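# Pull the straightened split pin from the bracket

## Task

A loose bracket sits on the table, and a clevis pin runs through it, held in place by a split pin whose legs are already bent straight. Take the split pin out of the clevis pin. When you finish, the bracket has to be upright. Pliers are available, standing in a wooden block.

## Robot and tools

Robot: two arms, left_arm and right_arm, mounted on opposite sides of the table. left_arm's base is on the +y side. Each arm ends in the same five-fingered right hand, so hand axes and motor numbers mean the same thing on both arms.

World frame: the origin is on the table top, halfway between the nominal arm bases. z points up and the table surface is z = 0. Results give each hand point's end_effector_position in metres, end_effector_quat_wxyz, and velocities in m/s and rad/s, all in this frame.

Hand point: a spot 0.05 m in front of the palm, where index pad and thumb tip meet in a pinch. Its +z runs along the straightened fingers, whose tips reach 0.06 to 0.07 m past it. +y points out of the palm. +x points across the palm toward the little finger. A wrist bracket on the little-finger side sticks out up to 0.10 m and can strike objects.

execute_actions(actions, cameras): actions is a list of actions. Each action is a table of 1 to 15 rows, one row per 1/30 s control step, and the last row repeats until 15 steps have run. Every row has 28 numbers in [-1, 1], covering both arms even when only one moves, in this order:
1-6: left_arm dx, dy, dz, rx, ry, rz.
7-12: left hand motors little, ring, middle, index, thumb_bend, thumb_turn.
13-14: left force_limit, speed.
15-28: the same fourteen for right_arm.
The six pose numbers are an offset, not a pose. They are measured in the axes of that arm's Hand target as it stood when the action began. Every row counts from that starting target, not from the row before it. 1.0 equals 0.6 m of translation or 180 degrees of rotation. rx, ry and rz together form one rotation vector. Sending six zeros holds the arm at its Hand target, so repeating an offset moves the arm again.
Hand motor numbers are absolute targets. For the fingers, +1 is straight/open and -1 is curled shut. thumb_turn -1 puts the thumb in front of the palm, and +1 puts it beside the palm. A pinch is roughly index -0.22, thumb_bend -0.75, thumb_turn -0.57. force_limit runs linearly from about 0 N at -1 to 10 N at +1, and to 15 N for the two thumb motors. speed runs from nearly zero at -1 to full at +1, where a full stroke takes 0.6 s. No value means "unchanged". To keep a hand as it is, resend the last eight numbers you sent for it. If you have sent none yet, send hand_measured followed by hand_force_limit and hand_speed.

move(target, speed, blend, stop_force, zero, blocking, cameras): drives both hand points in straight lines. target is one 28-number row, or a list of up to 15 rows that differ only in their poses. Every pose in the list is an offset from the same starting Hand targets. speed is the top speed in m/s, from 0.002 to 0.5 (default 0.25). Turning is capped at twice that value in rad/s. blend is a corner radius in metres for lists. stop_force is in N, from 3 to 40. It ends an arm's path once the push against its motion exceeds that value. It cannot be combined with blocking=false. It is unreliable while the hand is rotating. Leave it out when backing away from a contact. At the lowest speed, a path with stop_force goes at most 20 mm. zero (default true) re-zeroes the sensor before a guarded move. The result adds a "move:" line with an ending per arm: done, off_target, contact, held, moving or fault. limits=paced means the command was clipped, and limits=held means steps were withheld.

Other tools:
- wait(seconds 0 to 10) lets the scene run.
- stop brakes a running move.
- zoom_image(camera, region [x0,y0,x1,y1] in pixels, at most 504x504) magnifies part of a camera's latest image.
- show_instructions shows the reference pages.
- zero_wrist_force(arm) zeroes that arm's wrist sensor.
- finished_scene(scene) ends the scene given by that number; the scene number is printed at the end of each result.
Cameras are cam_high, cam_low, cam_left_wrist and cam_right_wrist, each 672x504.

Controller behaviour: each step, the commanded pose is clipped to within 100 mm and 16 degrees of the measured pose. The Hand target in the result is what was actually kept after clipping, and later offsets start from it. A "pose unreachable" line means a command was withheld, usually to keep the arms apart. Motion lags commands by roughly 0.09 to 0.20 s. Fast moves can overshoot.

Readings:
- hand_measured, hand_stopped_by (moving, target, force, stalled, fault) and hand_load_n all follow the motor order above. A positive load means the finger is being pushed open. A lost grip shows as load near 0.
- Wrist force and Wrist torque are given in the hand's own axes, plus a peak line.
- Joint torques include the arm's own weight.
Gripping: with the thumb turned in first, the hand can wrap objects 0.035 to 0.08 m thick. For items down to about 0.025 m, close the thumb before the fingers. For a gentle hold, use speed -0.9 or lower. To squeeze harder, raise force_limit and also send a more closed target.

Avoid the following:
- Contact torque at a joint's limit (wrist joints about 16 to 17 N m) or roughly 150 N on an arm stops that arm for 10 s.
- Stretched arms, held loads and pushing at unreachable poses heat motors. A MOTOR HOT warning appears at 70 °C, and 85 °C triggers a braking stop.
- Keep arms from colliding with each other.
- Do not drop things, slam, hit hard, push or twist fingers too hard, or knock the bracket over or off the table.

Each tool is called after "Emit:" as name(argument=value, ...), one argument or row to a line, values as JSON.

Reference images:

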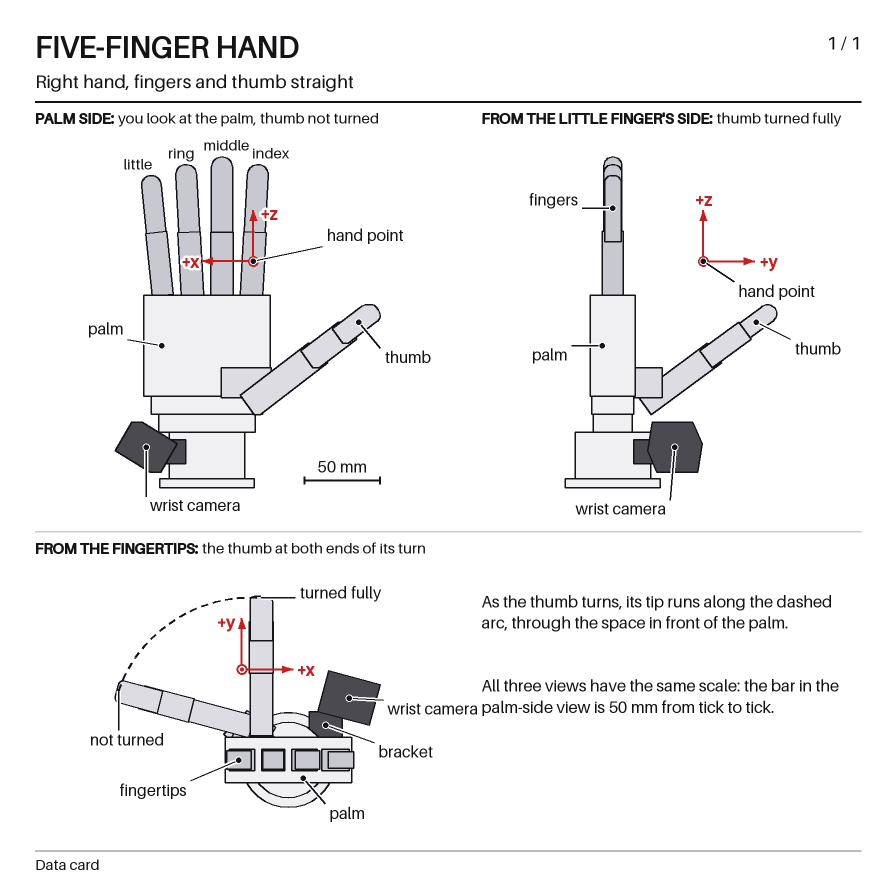

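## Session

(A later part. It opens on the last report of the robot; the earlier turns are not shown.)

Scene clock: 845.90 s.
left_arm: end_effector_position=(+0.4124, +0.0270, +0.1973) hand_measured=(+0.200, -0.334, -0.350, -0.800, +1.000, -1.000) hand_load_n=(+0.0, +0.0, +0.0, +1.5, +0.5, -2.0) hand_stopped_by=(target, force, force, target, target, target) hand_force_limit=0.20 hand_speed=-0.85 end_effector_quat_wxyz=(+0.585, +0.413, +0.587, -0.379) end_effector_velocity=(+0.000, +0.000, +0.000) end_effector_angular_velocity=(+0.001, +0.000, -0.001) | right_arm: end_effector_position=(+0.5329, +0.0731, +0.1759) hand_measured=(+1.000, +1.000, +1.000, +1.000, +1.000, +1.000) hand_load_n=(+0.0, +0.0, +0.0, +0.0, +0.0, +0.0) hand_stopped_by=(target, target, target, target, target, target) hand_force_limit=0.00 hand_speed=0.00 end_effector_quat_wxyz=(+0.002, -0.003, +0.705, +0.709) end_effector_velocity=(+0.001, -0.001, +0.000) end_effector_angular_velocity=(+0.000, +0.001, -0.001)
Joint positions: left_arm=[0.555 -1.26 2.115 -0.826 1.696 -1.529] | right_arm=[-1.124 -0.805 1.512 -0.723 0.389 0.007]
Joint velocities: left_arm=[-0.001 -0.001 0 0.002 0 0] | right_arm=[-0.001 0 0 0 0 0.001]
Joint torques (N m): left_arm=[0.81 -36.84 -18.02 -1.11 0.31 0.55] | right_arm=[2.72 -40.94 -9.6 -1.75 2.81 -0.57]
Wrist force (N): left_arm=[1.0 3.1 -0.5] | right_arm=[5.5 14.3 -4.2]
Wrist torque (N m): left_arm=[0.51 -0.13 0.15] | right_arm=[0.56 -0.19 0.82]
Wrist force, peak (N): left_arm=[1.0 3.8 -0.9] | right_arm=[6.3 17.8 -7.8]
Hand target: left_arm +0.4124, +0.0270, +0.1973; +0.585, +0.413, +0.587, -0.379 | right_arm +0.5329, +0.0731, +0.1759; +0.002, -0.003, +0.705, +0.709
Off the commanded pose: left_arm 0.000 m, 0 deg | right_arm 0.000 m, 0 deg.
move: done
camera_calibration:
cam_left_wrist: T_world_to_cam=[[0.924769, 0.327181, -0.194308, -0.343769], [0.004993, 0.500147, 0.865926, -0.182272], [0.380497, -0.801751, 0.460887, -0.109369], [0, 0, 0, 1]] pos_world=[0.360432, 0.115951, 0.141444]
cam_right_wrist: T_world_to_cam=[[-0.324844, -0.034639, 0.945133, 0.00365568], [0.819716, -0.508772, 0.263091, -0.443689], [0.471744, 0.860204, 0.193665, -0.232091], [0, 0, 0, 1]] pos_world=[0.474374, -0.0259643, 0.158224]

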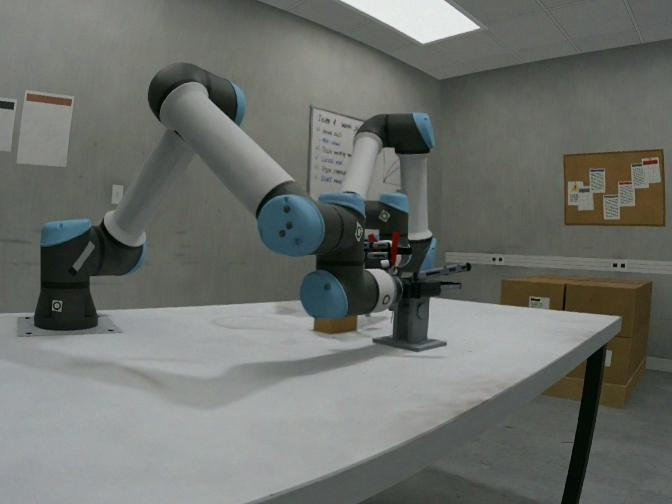

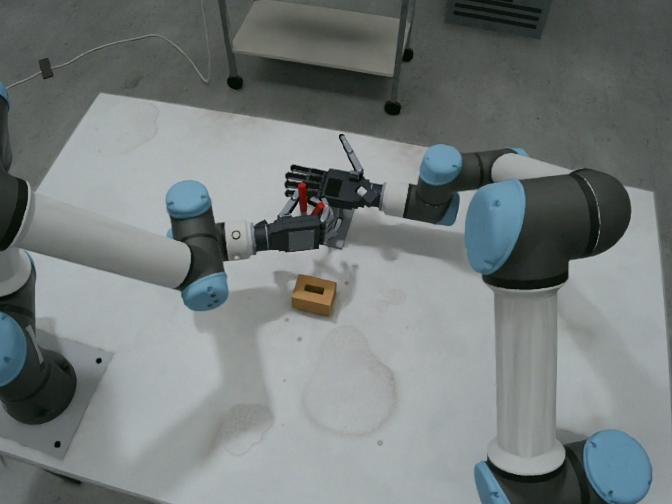

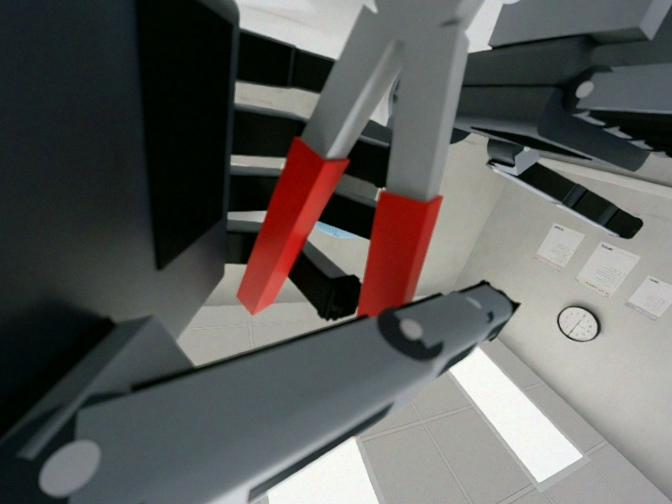

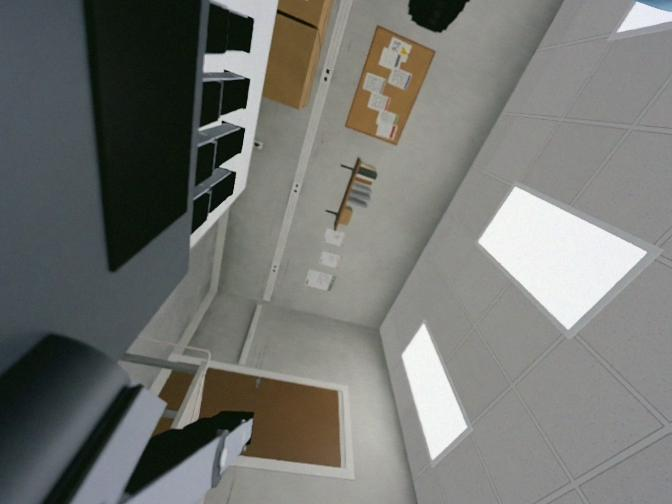

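Emit:
move(
  target=[0,0,0,0,0,0,0.2,-0.9,-0.95,-0.8,1,-1,0.2,-0.88,0,0,0,0,0,0,1,1,1,1,1,1,0,0],
  cameras=["cam_left_wrist"],
)

Emit:
wait(
  seconds=0.1,
  cameras=["cam_low"],
)

Emit:
zoom_image(
  camera="cam_low",
  region=[290, 170, 350, 240],
)

Scene clock: 874.87 s.
left_arm: end_effector_position=(+0.4124, +0.0270, +0.1973) hand_measured=(+0.200, -0.900, -0.768, -0.800, +1.000, -1.000) hand_load_n=(+0.0, +1.5, +3.0, +1.0, +1.0, +1.5) hand_stopped_by=(target, target, force, target, target, target) hand_force_limit=0.20 hand_speed=-0.88 end_effector_quat_wxyz=(+0.585, +0.413, +0.587, -0.379) end_effector_velocity=(+0.000, +0.000, -0.001) end_effector_angular_velocity=(+0.002, +0.001, +0.000) | right_arm: end_effector_position=(+0.5329, +0.0731, +0.1759) hand_measured=(+1.000, +1.000, +1.000, +1.000, +1.000, +1.000) hand_load_n=(+0.0, +0.0, +0.0, +0.0, +0.0, +0.0) hand_stopped_by=(target, target, target, target, target, target) hand_force_limit=0.00 hand_speed=0.00 end_effector_quat_wxyz=(+0.002, -0.003, +0.705, +0.709) end_effector_velocity=(+0.000, +0.000, -0.001) end_effector_angular_velocity=(+0.000, +0.001, +0.001)
Joint positions: left_arm=[0.555 -1.26 2.115 -0.826 1.696 -1.529] | right_arm=[-1.124 -0.805 1.512 -0.723 0.389 0.007]
Joint velocities: left_arm=[0 0 0 0.003 0 0] | right_arm=[0.001 0.001 0 0.001 0 -0.001]
Joint torques (N m): left_arm=[7.43 -23.8 -9.09 -4.6 1 -2.44] | right_arm=[-14.01 -40.75 -17.55 -1.56 3.11 -0.99]
Wrist force (N): left_arm=[0.7 3.4 -0.8] | right_arm=[5.8 14.0 -4.0]
Wrist torque (N m): left_arm=[0.56 -0.11 0.16] | right_arm=[0.51 -0.23 0.83]
Wrist force, peak (N): left_arm=[0.8 3.6 -0.7] | right_arm=[5.7 14.5 -4.2]
Hand target: left_arm +0.4124, +0.0270, +0.1973; +0.585, +0.413, +0.587, -0.379 | right_arm +0.5329, +0.0731, +0.1759; +0.002, -0.003, +0.705, +0.709
Off the commanded pose: left_arm 0.000 m, 0 deg | right_arm 0.000 m, 0 deg.
move: done
camera_calibration:
cam_left_wrist: T_world_to_cam=[[0.924766, 0.327184, -0.194315, -0.343773], [0.00499732, 0.50015, 0.865924, -0.182275], [0.380503, -0.801749, 0.460887, -0.109366], [0, 0, 0, 1]] pos_world=[0.360434, 0.115957, 0.141442]
Images, in order (width x height): cam_left_wrist 672x504.

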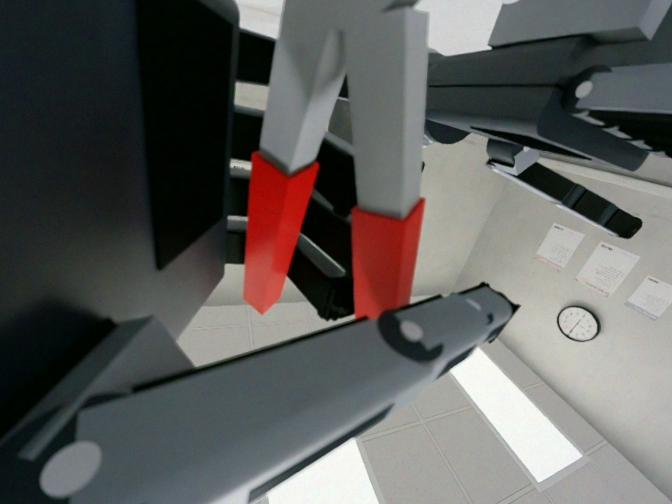

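Scene clock: 874.97 s.
left_arm: end_effector_position=(+0.4124, +0.0270, +0.1973) hand_measured=(+0.200, -0.900, -0.768, -0.800, +1.000, -1.000) hand_load_n=(+0.0, +1.0, +3.0, +1.0, +1.5, +2.0) hand_stopped_by=(target, target, force, target, target, target) hand_force_limit=0.20 hand_speed=-0.88 end_effector_quat_wxyz=(+0.585, +0.413, +0.587, -0.379) end_effector_velocity=(+0.000, +0.000, +0.000) end_effector_angular_velocity=(-0.001, -0.001, +0.000) | right_arm: end_effector_position=(+0.5329, +0.0731, +0.1759) hand_measured=(+1.000, +1.000, +1.000, +1.000, +1.000, +1.000) hand_load_n=(+0.0, +0.0, +0.0, +0.0, +0.0, +0.0) hand_stopped_by=(target, target, target, target, target, target) hand_force_limit=0.00 hand_speed=0.00 end_effector_quat_wxyz=(+0.002, -0.003, +0.705, +0.709) end_effector_velocity=(+0.000, +0.000, +0.000) end_effector_angular_velocity=(+0.000, -0.002, +0.000)
Joint positions: left_arm=[0.555 -1.26 2.115 -0.826 1.696 -1.529] | right_arm=[-1.124 -0.805 1.512 -0.723 0.389 0.007]
Joint velocities: left_arm=[0 0 0 -0.001 0 0] | right_arm=[0 0 0 -0.002 0 -0.001]
Joint torques (N m): left_arm=[7.68 -24.2 -9.2 -4.51 1.21 -2.33] | right_arm=[-13.55 -41.12 -17.93 -1.6 3.02 -0.99]
Wrist force (N): left_arm=[0.8 3.3 -0.5] | right_arm=[5.6 14.1 -4.0]
Wrist torque (N m): left_arm=[0.54 -0.13 0.16] | right_arm=[0.53 -0.19 0.81]
Wrist force, peak (N): left_arm=[0.8 3.3 -0.5] | right_arm=[5.7 14.0 -4.1]
Hand target: left_arm +0.4124, +0.0270, +0.1973; +0.585, +0.413, +0.587, -0.379 | right_arm +0.5329, +0.0731, +0.1759; +0.002, -0.003, +0.705, +0.709
Off the commanded pose: left_arm 0.000 m, 0 deg | right_arm 0.000 m, 0 deg.
wait: 0.10 s; no rest
Images, in order (width x height): cam_low 672x504.

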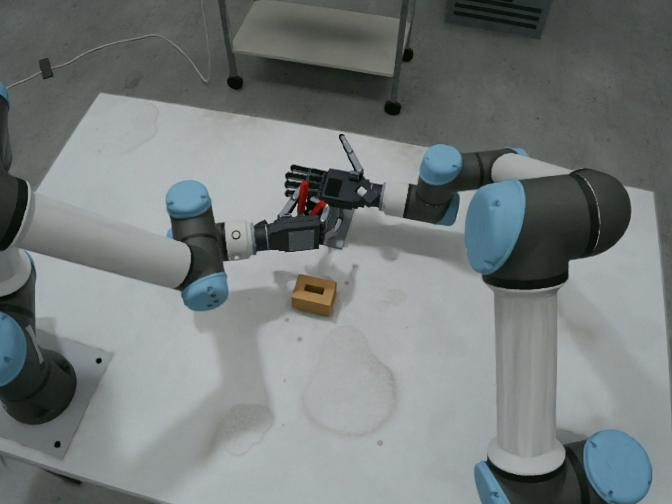

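Scaled by 7.200 from the camera's 672x504 image, which has a finer 960x720 frame.

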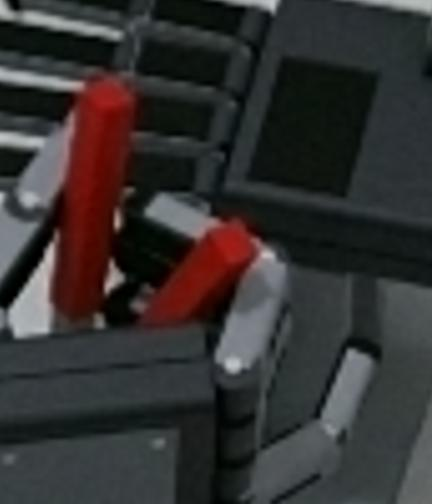

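Emit:
move(
  target=[-0.0117,0,0,0,0,0,0.2,-0.9,-0.95,-0.8,1,-1,0.2,-0.88,0,0,0,0,0,0,1,1,1,1,1,1,0,0],
  speed=0.02,
  cameras=["cam_low"],
)

Emit:
zoom_image(
  camera="cam_low",
  region=[290, 170, 350, 240],
)

Scene clock: 880.70 s.
left_arm: end_effector_position=(+0.4122, +0.0267, +0.2042) hand_measured=(+0.200, -0.900, -0.768, -0.800, +1.000, -1.000) hand_load_n=(+0.0, +1.5, +3.0, +1.0, +1.0, +2.0) hand_stopped_by=(target, target, force, target, target, target) hand_force_limit=0.20 hand_speed=-0.88 end_effector_quat_wxyz=(+0.585, +0.413, +0.587, -0.379) end_effector_velocity=(+0.000, +0.000, +0.001) end_effector_angular_velocity=(+0.000, +0.000, +0.000) | right_arm: end_effector_position=(+0.5329, +0.0731, +0.1759) hand_measured=(+1.000, +1.000, +1.000, +1.000, +1.000, +1.000) hand_load_n=(+0.0, +0.0, +0.0, +0.0, +0.0, +0.0) hand_stopped_by=(target, target, target, target, target, target) hand_force_limit=0.00 hand_speed=0.00 end_effector_quat_wxyz=(+0.002, -0.003, +0.705, +0.709) end_effector_velocity=(+0.000, +0.000, +0.000) end_effector_angular_velocity=(+0.000, +0.001, +0.000)
Joint positions: left_arm=[0.554 -1.274 2.109 -0.806 1.695 -1.53] | right_arm=[-1.124 -0.805 1.512 -0.723 0.389 0.007]
Joint velocities: left_arm=[0 -0.002 -0.001 0.003 0 0] | right_arm=[0 0 0 -0.001 0 0.002]
Joint torques (N m): left_arm=[-8.5 -38.92 -25.67 0.96 -1.14 -2.53] | right_arm=[-13.81 -40.85 -16.6 -1.52 2.98 -1.16]
Wrist force (N): left_arm=[0.9 3.4 -0.7] | right_arm=[5.8 14.2 -4.0]
Wrist torque (N m): left_arm=[0.57 -0.13 0.17] | right_arm=[0.53 -0.23 0.83]
Wrist force, peak (N): left_arm=[0.9 3.5 -0.9] | right_arm=[5.7 14.3 -4.1]
Hand target: left_arm +0.4122, +0.0267, +0.2043; +0.585, +0.413, +0.587, -0.379 | right_arm +0.5329, +0.0731, +0.1759; +0.002, -0.003, +0.705, +0.709
Off the commanded pose: left_arm 0.000 m, 0 deg | right_arm 0.000 m, 0 deg.
move: done
Images, in order (width x height): cam_low 672x504.

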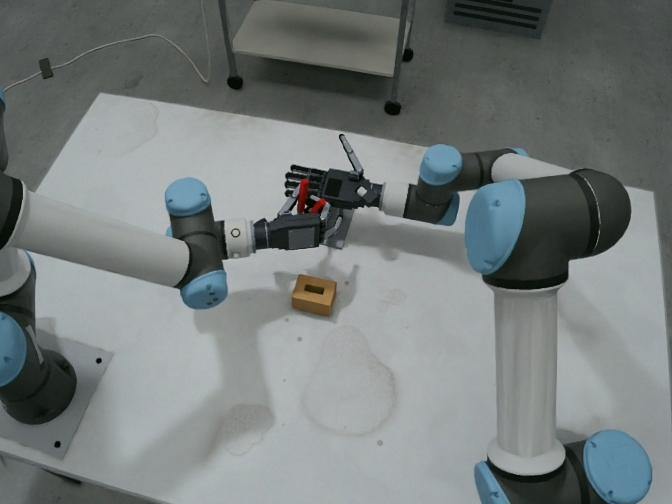

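Scaled by 7.200 from the camera's 672x504 image, which has a finer 960x720 frame.

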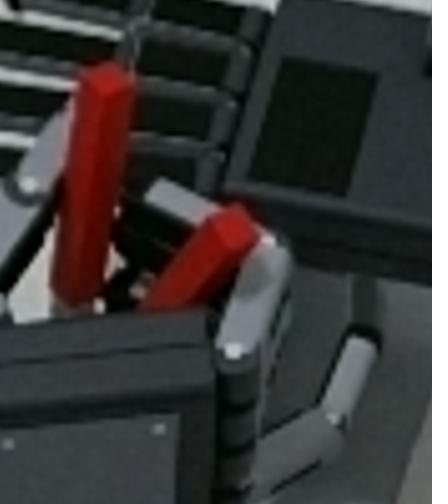

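Emit:
wait(
  seconds=0,
)

Emit:
zoom_image(
  camera="cam_high",
  region=[340, 220, 440, 340],
)

Emit:
zoom_image(
  camera="cam_left_wrist",
  region=[200, 0, 560, 380],
)

Emit:
zoom_image(
  camera="cam_low",
  region=[270, 160, 370, 260],
)

Scene clock: 895.47 s.
left_arm: end_effector_position=(+0.4122, +0.0267, +0.2043) hand_measured=(+0.200, -0.900, -0.768, -0.800, +1.000, -1.000) hand_load_n=(+0.0, +1.5, +3.0, +1.0, +1.0, +2.0) hand_stopped_by=(target, target, force, target, target, target) hand_force_limit=0.20 hand_speed=-0.88 end_effector_quat_wxyz=(+0.585, +0.413, +0.587, -0.379) end_effector_velocity=(+0.000, +0.000, -0.001) end_effector_angular_velocity=(-0.001, +0.000, +0.000) | right_arm: end_effector_position=(+0.5329, +0.0731, +0.1759) hand_measured=(+1.000, +1.000, +1.000, +1.000, +1.000, +1.000) hand_load_n=(+0.0, +0.0, +0.0, +0.0, +0.0, +0.0) hand_stopped_by=(target, target, target, target, target, target) hand_force_limit=0.00 hand_speed=0.00 end_effector_quat_wxyz=(+0.002, -0.003, +0.705, +0.709) end_effector_velocity=(+0.000, +0.000, +0.000) end_effector_angular_velocity=(+0.000, -0.001, +0.000)
Joint positions: left_arm=[0.554 -1.274 2.109 -0.806 1.695 -1.53] | right_arm=[-1.124 -0.805 1.512 -0.723 0.389 0.007]
Joint velocities: left_arm=[0 0.002 0 -0.002 0 0] | right_arm=[-0.001 0 0 0 0 -0.001]
Joint torques (N m): left_arm=[-9.22 -38.89 -22.34 0.47 -1.11 -2.44] | right_arm=[-14.1 -40.84 -16.06 -1.49 3.06 -1.41]
Wrist force (N): left_arm=[0.9 3.4 -0.7] | right_arm=[5.6 14.1 -4.2]
Wrist torque (N m): left_arm=[0.57 -0.12 0.16] | right_arm=[0.54 -0.19 0.81]
Wrist force, peak (N): left_arm=[0.7 3.7 -0.8] | right_arm=[5.8 14.3 -4.1]
Hand target: left_arm +0.4122, +0.0267, +0.2043; +0.585, +0.413, +0.587, -0.379 | right_arm +0.5329, +0.0731, +0.1759; +0.002, -0.003, +0.705, +0.709
Off the commanded pose: left_arm 0.000 m, 0 deg | right_arm 0.000 m, 0 deg.
camera_calibration:
cam_left_wrist: T_world_to_cam=[[0.924767, 0.327182, -0.194315, -0.34216], [0.00499555, 0.500155, 0.865922, -0.188209], [0.380502, -0.801746, 0.460892, -0.112768], [0, 0, 0, 1]] pos_world=[0.360267, 0.115671, 0.148461]
cam_right_wrist: T_world_to_cam=[[-0.324862, -0.0346394, 0.945127, 0.00365959], [0.8197, -0.508792, 0.263102, -0.443696], [0.471759, 0.860192, 0.193681, -0.232105], [0, 0, 0, 1]] pos_world=[0.474384, -0.0259672, 0.158233]

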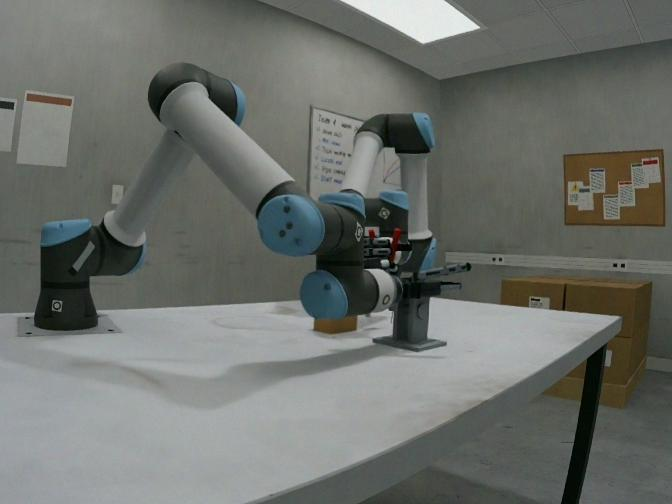

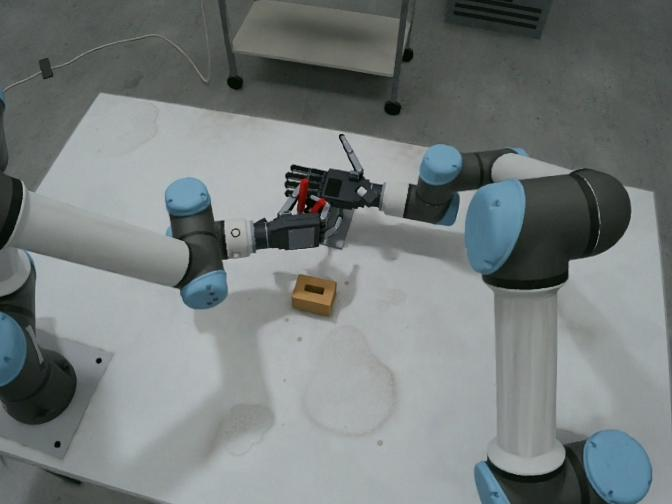

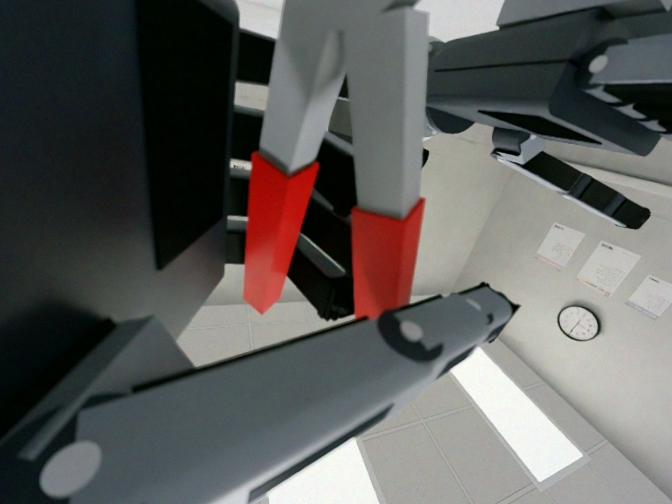

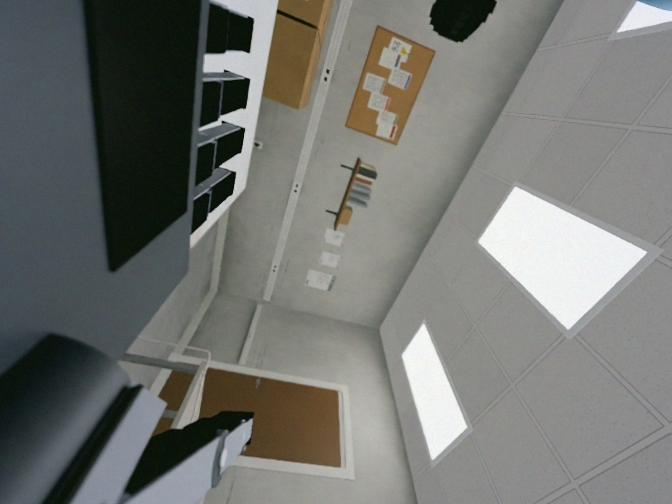

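Scaled by 4.200 from the camera's 672x504 image, which has a finer 960x720 frame.

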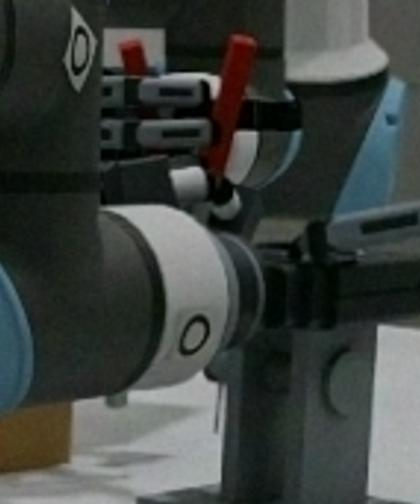

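Scaled by 1.326 from the camera's 672x504 image, which has a finer 960x720 frame.

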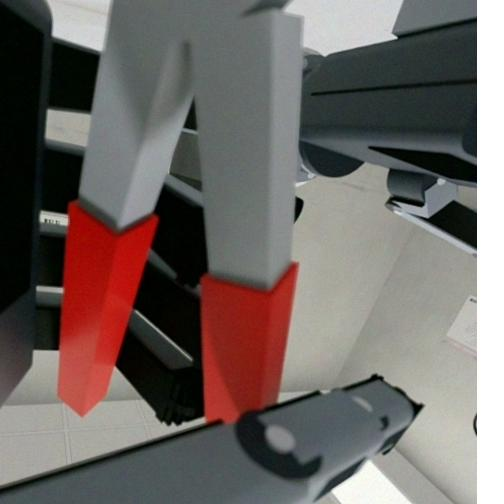

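Scaled by 5.040 from the camera's 672x504 image, which has a finer 960x720 frame.

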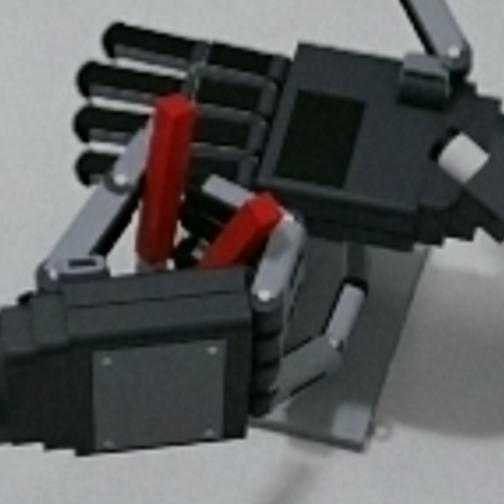

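Emit:
move(
  target=[-0.16,0,0,0,0,0,0.2,-0.9,-0.95,-0.8,1,-1,0.2,-0.88,0,0,0,0,0,0,1,1,1,1,1,1,0,0],
)

Emit:
zoom_image(
  camera="cam_high",
  region=[320, 160, 440, 330],
)

Emit:
zoom_image(
  camera="cam_low",
  region=[240, 140, 360, 260],
)

Scene clock: 920.03 s.
left_arm: end_effector_position=(+0.4099, +0.0229, +0.3003) hand_measured=(+0.200, -0.900, -0.768, -0.800, +1.000, -1.000) hand_load_n=(+0.0, +1.5, +3.0, +0.5, +1.0, +1.5) hand_stopped_by=(target, target, force, target, target, target) hand_force_limit=0.20 hand_speed=-0.88 end_effector_quat_wxyz=(+0.585, +0.413, +0.587, -0.379) end_effector_velocity=(+0.000, +0.000, +0.000) end_effector_angular_velocity=(+0.002, +0.001, +0.001) | right_arm: end_effector_position=(+0.5329, +0.0731, +0.1759) hand_measured=(+1.000, +1.000, +1.000, +1.000, +1.000, +1.000) hand_load_n=(+0.0, +0.0, +0.0, +0.0, +0.0, +0.0) hand_stopped_by=(target, target, target, target, target, target) hand_force_limit=0.00 hand_speed=0.00 end_effector_quat_wxyz=(+0.002, -0.003, +0.705, +0.709) end_effector_velocity=(-0.001, +0.000, +0.000) end_effector_angular_velocity=(+0.000, -0.002, +0.001)
Joint positions: left_arm=[0.544 -1.436 2 -0.535 1.685 -1.53] | right_arm=[-1.124 -0.805 1.512 -0.723 0.389 0.007]
Joint velocities: left_arm=[0 0 -0.001 0.004 -0.001 0] | right_arm=[0.001 0 0 0 0 -0.001]
Joint torques (N m): left_arm=[-8.21 -36.65 -30.35 0.7 -1.14 -2.46] | right_arm=[-14.23 -40.82 -14.37 -1.34 3.14 -1.64]
Wrist force (N): left_arm=[0.9 3.3 -0.5] | right_arm=[5.7 14.1 -4.1]
Wrist torque (N m): left_arm=[0.56 -0.14 0.17] | right_arm=[0.54 -0.21 0.81]
Wrist force, peak (N): left_arm=[1.8 3.4 -0.8] | right_arm=[5.8 14.2 -4.0]
Hand target: left_arm +0.4099, +0.0229, +0.3004; +0.585, +0.413, +0.587, -0.379 | right_arm +0.5329, +0.0731, +0.1759; +0.002, -0.003, +0.705, +0.709
Off the commanded pose: left_arm 0.000 m, 0 deg | right_arm 0.000 m, 0 deg.
move: done
camera_calibration:
cam_left_wrist: T_world_to_cam=[[0.924772, 0.327167, -0.194316, -0.320124], [0.00497554, 0.500216, 0.865887, -0.269289], [0.380489, -0.801714, 0.460958, -0.15921], [0, 0, 0, 1]] pos_world=[0.357959, 0.111795, 0.244358]
cam_right_wrist: T_world_to_cam=[[-0.324862, -0.0346394, 0.945127, 0.00365951], [0.8197, -0.508792, 0.263102, -0.443696], [0.471759, 0.860192, 0.193681, -0.232105], [0, 0, 0, 1]] pos_world=[0.474384, -0.0259673, 0.158233]

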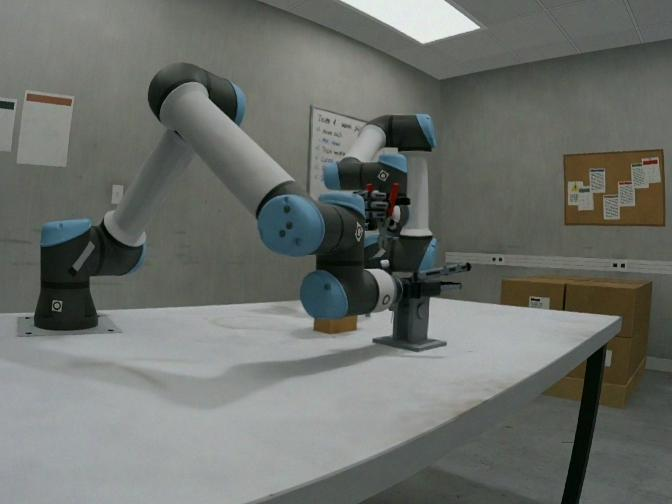

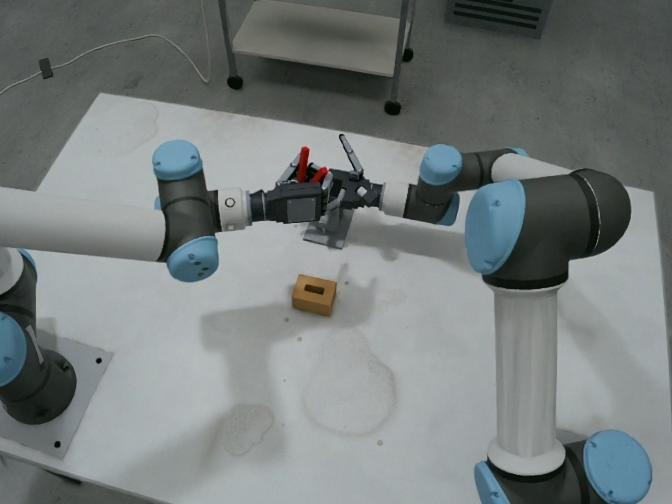

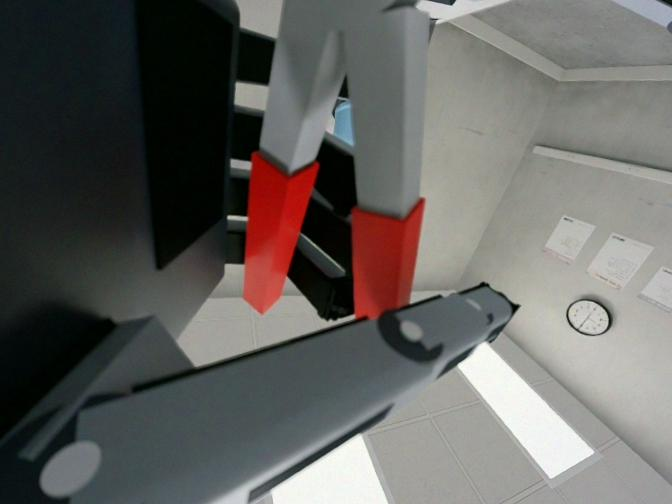

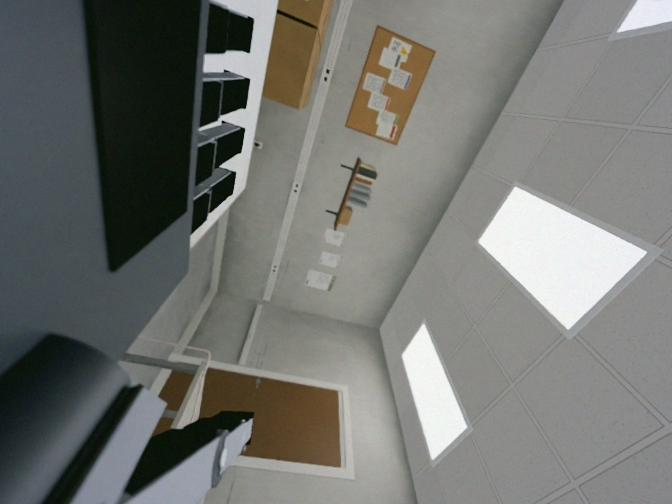

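Scaled by 2.965 from the camera's 672x504 image, which has a finer 960x720 frame.

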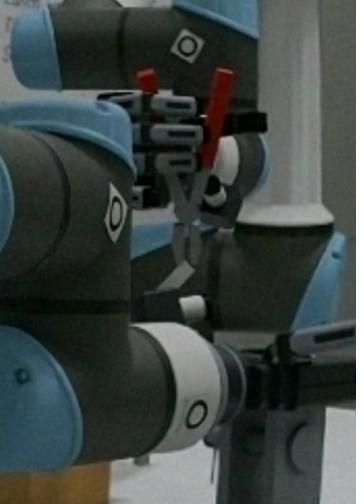

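Scaled by 4.200 from the camera's 672x504 image, which has a finer 960x720 frame.

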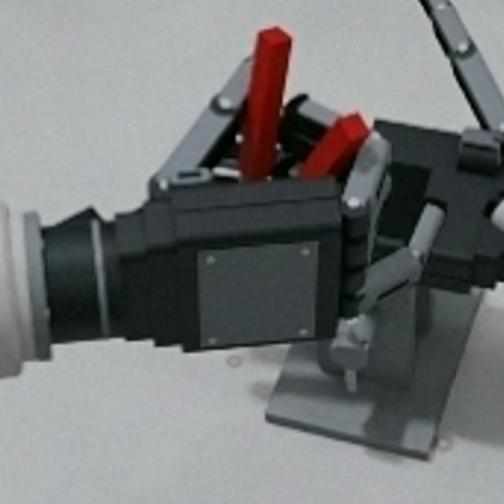

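Emit:
zoom_image(
  camera="cam_low",
  region=[300, 200, 350, 250],
)

Emit:
zoom_image(
  camera="cam_high",
  region=[365, 190, 410, 270],
)

Scaled by 10.080 from the camera's 672x504 image, which has a finer 960x720 frame.

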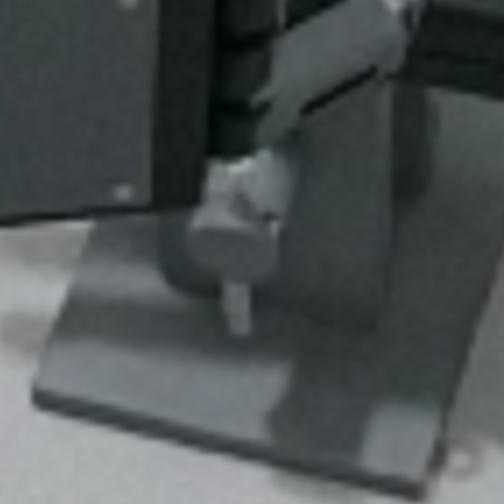

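Scaled by 6.300 from the camera's 672x504 image, which has a finer 960x720 frame.

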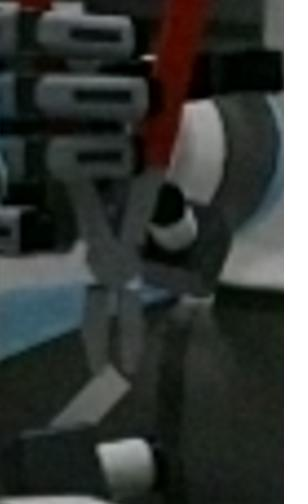

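Emit:
move(
  target=[0.079,-0.162,-0.049,-0.25,0,0,0.2,-0.9,-0.95,-0.8,1,-1,0.2,-0.88,0,0,0,0,0,0,1,1,1,1,1,1,0,0],
)

Emit:
zoom_image(
  camera="cam_high",
  region=[290, 190, 410, 350],
)

Emit:
zoom_image(
  camera="cam_low",
  region=[240, 180, 370, 330],
)

Scene clock: 957.97 s.
left_arm: end_effector_position=(+0.3095, +0.0160, +0.2500) hand_measured=(+0.200, -0.900, -0.768, -0.800, +1.000, -1.000) hand_load_n=(+0.0, +1.0, +3.0, +0.5, +1.0, +2.0) hand_stopped_by=(target, target, force, target, target, target) hand_force_limit=0.20 hand_speed=-0.88 end_effector_quat_wxyz=(+0.698, +0.157, +0.687, -0.126) end_effector_velocity=(+0.000, +0.000, +0.000) end_effector_angular_velocity=(+0.003, +0.000, +0.003) | right_arm: end_effector_position=(+0.5329, +0.0731, +0.1759) hand_measured=(+1.000, +1.000, +1.000, +1.000, +1.000, +1.000) hand_load_n=(+0.0, +0.0, +0.0, +0.0, +0.0, +0.0) hand_stopped_by=(target, target, target, target, target, target) hand_force_limit=0.00 hand_speed=0.00 end_effector_quat_wxyz=(+0.002, -0.003, +0.705, +0.709) end_effector_velocity=(-0.001, +0.001, +0.000) end_effector_angular_velocity=(+0.000, +0.001, +0.002)
Joint positions: left_arm=[-0.037 -1.246 1.938 -0.709 0.32 -1.508] | right_arm=[-1.124 -0.805 1.512 -0.723 0.389 0.007]
Joint velocities: left_arm=[0 0.002 -0.001 0.002 -0.003 0.001] | right_arm=[0.002 0 0 0 0 0.001]
Joint torques (N m): left_arm=[-8.34 -22.55 -24.47 -3.18 -1.08 2.76] | right_arm=[-13.98 -40.64 -13.1 -1.3 3.01 -1.88]
Wrist force (N): left_arm=[1.0 3.2 -1.3] | right_arm=[5.7 14.1 -4.0]
Wrist torque (N m): left_arm=[0.52 -0.14 0.16] | right_arm=[0.52 -0.21 0.82]
Wrist force, peak (N): left_arm=[0.9 5.1 -0.5] | right_arm=[5.6 14.3 -4.2]
Hand target: left_arm +0.3095, +0.0160, +0.2500; +0.698, +0.157, +0.687, -0.126 | right_arm +0.5329, +0.0731, +0.1759; +0.002, -0.003, +0.705, +0.709
Off the commanded pose: left_arm 0.001 m, 0 deg | right_arm 0.000 m, 0 deg.
move: done
camera_calibration:
cam_left_wrist: T_world_to_cam=[[0.430149, 0.883848, -0.183808, -0.0932504], [-0.379837, 0.361902, 0.851323, -0.0968705], [0.81896, -0.296379, 0.49139, -0.254721], [0, 0, 0, 1]] pos_world=[0.211923, 0.0419829, 0.190495]
cam_right_wrist: T_world_to_cam=[[-0.324862, -0.0346394, 0.945127, 0.00365949], [0.8197, -0.508792, 0.263102, -0.443696], [0.471759, 0.860192, 0.193681, -0.232105], [0, 0, 0, 1]] pos_world=[0.474384, -0.0259673, 0.158233]

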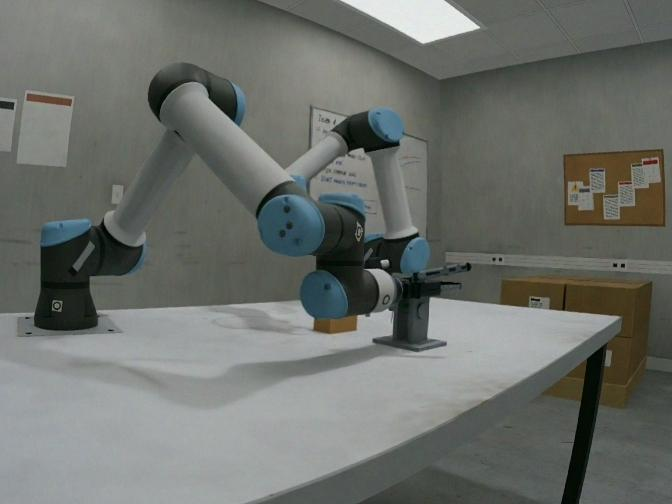

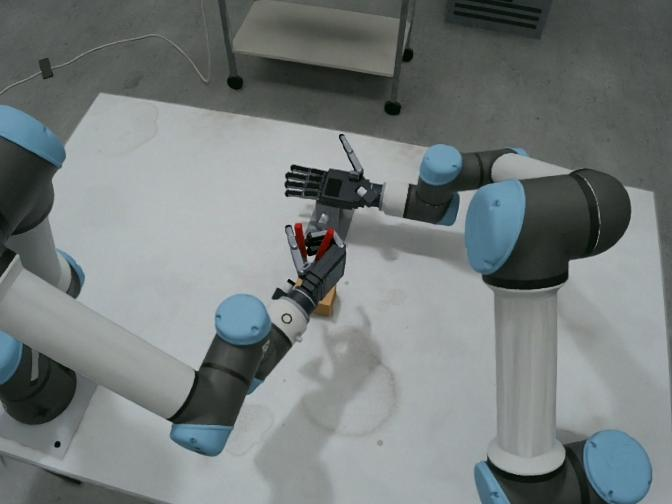

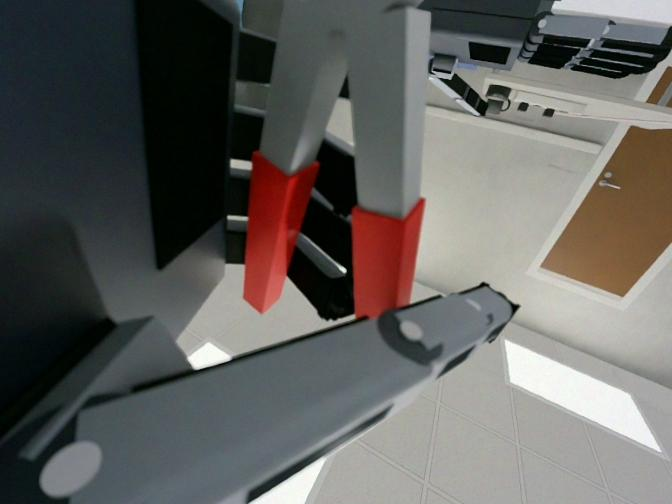

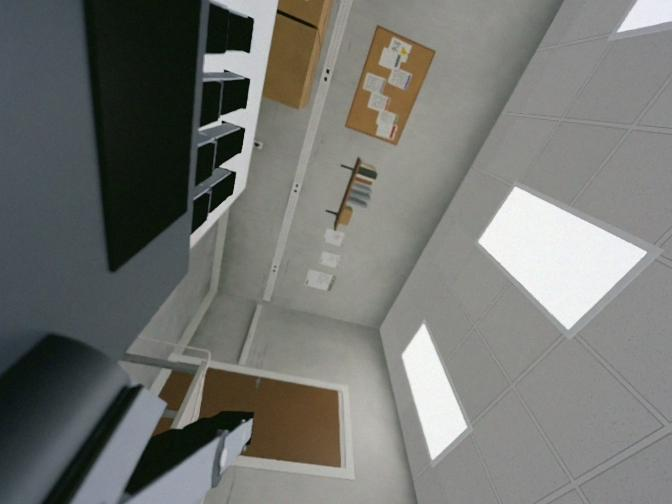

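Scaled by 3.150 from the camera's 672x504 image, which has a finer 960x720 frame.

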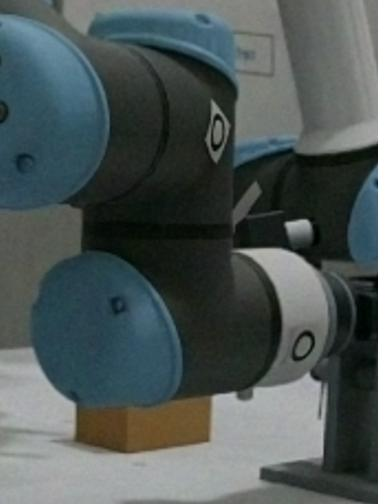

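Scaled by 3.360 from the camera's 672x504 image, which has a finer 960x720 frame.

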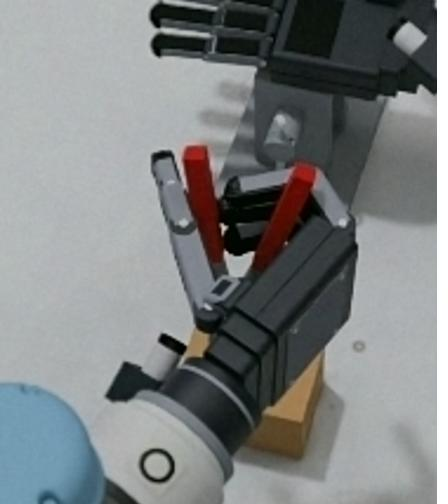

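Emit:
zoom_image(
  camera="cam_low",
  region=[280, 215, 350, 325],
)

Scaled by 4.582 from the camera's 672x504 image, which has a finer 960x720 frame.

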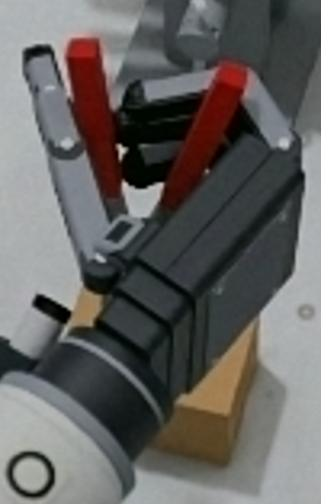

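Emit:
move(
  target=[0.142,0.001,0.001,0,-0.012,-0.028,0.2,-0.9,-0.95,-0.8,1,-1,0.2,-0.88,0,0,0,0,0,0,1,1,1,1,1,1,0,0],
)

Emit:
zoom_image(
  camera="cam_high",
  region=[290, 250, 410, 350],
)

Emit:
zoom_image(
  camera="cam_low",
  region=[280, 225, 350, 335],
)

Scene clock: 984.73 s.
left_arm: end_effector_position=(+0.3122, +0.0198, +0.1648) hand_measured=(+0.200, -0.900, -0.768, -0.800, +1.000, -1.000) hand_load_n=(+0.0, +1.5, +3.0, +1.0, +1.0, +1.5) hand_stopped_by=(target, target, force, target, target, target) hand_force_limit=0.20 hand_speed=-0.88 end_effector_quat_wxyz=(+0.704, +0.125, +0.681, -0.159) end_effector_velocity=(+0.000, +0.000, -0.001) end_effector_angular_velocity=(+0.001, -0.001, -0.001) | right_arm: end_effector_position=(+0.5329, +0.0731, +0.1759) hand_measured=(+1.000, +1.000, +1.000, +1.000, +1.000, +1.000) hand_load_n=(+0.0, +0.0, +0.0, +0.0, +0.0, +0.0) hand_stopped_by=(target, target, target, target, target, target) hand_force_limit=0.00 hand_speed=0.00 end_effector_quat_wxyz=(+0.002, -0.003, +0.705, +0.709) end_effector_velocity=(-0.001, +0.001, +0.000) end_effector_angular_velocity=(+0.001, -0.001, +0.001)
Joint positions: left_arm=[-0.031 -1.097 2.035 -1.069 0.329 -1.487] | right_arm=[-1.124 -0.805 1.512 -0.723 0.389 0.007]
Joint velocities: left_arm=[0 0.003 0.001 -0.004 0.001 0.002] | right_arm=[0.001 0 0 -0.002 0 0.001]
Joint torques (N m): left_arm=[10.96 -28.24 -4.11 -3.82 1.71 2.9] | right_arm=[-14.11 -40.45 -11.63 -1.18 2.9 -2.17]
Wrist force (N): left_arm=[1.1 3.1 -0.8] | right_arm=[5.6 13.9 -4.0]
Wrist torque (N m): left_arm=[0.48 -0.17 0.16] | right_arm=[0.50 -0.19 0.81]
Wrist force, peak (N): left_arm=[1.8 3.6 -0.6] | right_arm=[5.8 14.3 -4.1]
Hand target: left_arm +0.3122, +0.0198, +0.1647; +0.704, +0.125, +0.680, -0.159 | right_arm +0.5329, +0.0731, +0.1759; +0.002, -0.003, +0.705, +0.709
Off the commanded pose: left_arm 0.000 m, 0 deg | right_arm 0.000 m, 0 deg.
move: done
camera_calibration:
cam_left_wrist: T_world_to_cam=[[0.431752, 0.86145, -0.267385, -0.0996942], [-0.378883, 0.442224, 0.812949, -0.0202222], [0.818558, -0.249685, 0.51732, -0.219058], [0, 0, 0, 1]] pos_world=[0.214693, 0.0401289, 0.103106]
cam_right_wrist: T_world_to_cam=[[-0.324862, -0.0346394, 0.945127, 0.00365958], [0.8197, -0.508792, 0.263102, -0.443696], [0.471759, 0.860192, 0.193681, -0.232105], [0, 0, 0, 1]] pos_world=[0.474384, -0.0259673, 0.158233]

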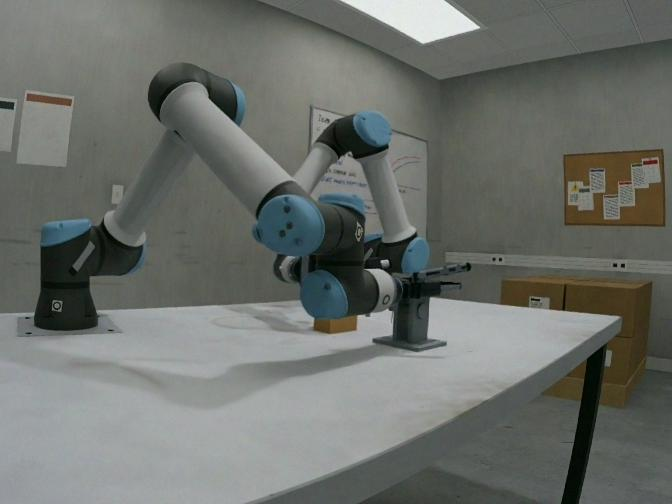

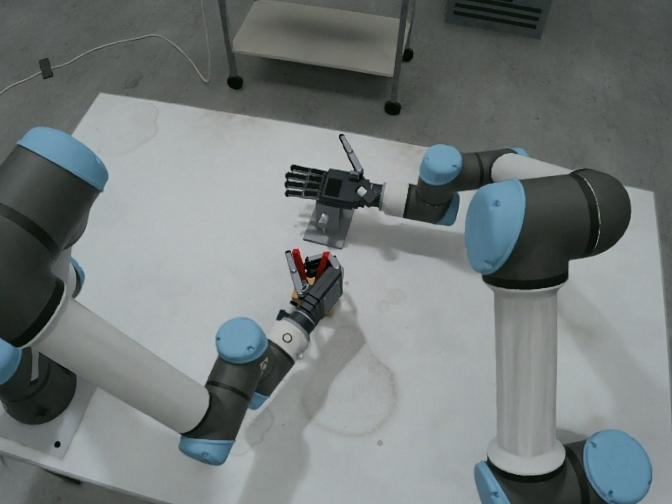

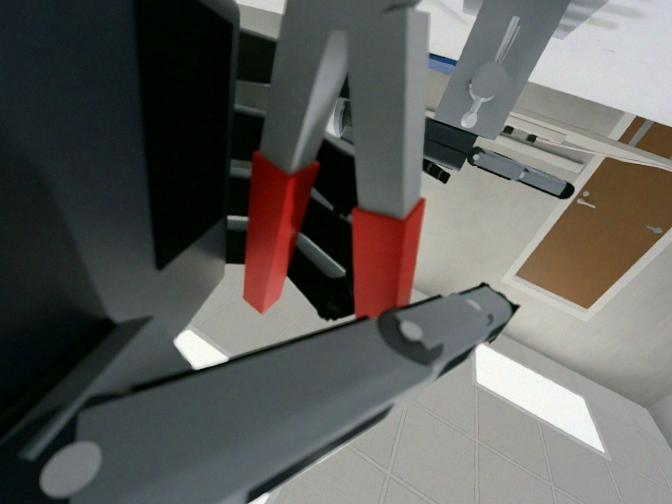

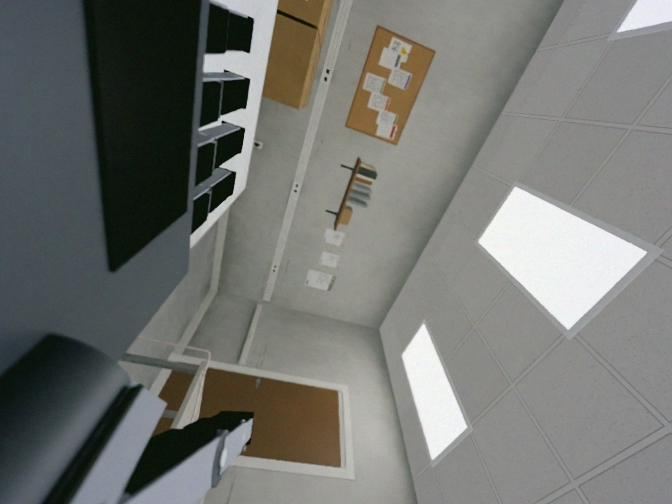

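Scaled by 4.200 from the camera's 672x504 image, which has a finer 960x720 frame.

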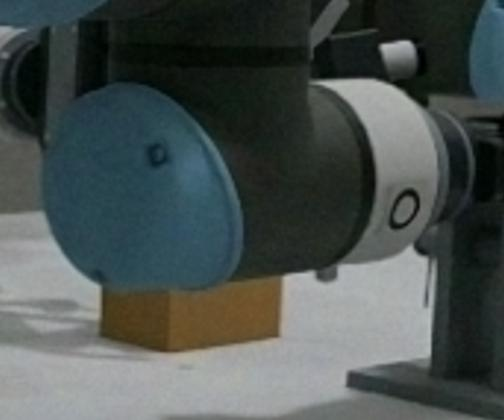

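Scaled by 4.582 from the camera's 672x504 image, which has a finer 960x720 frame.

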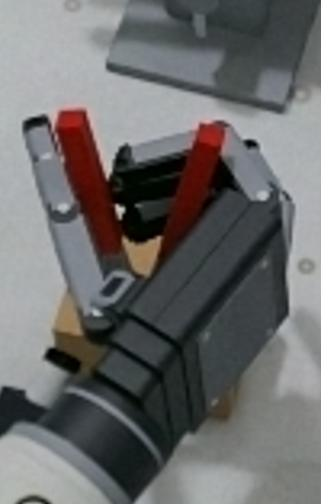

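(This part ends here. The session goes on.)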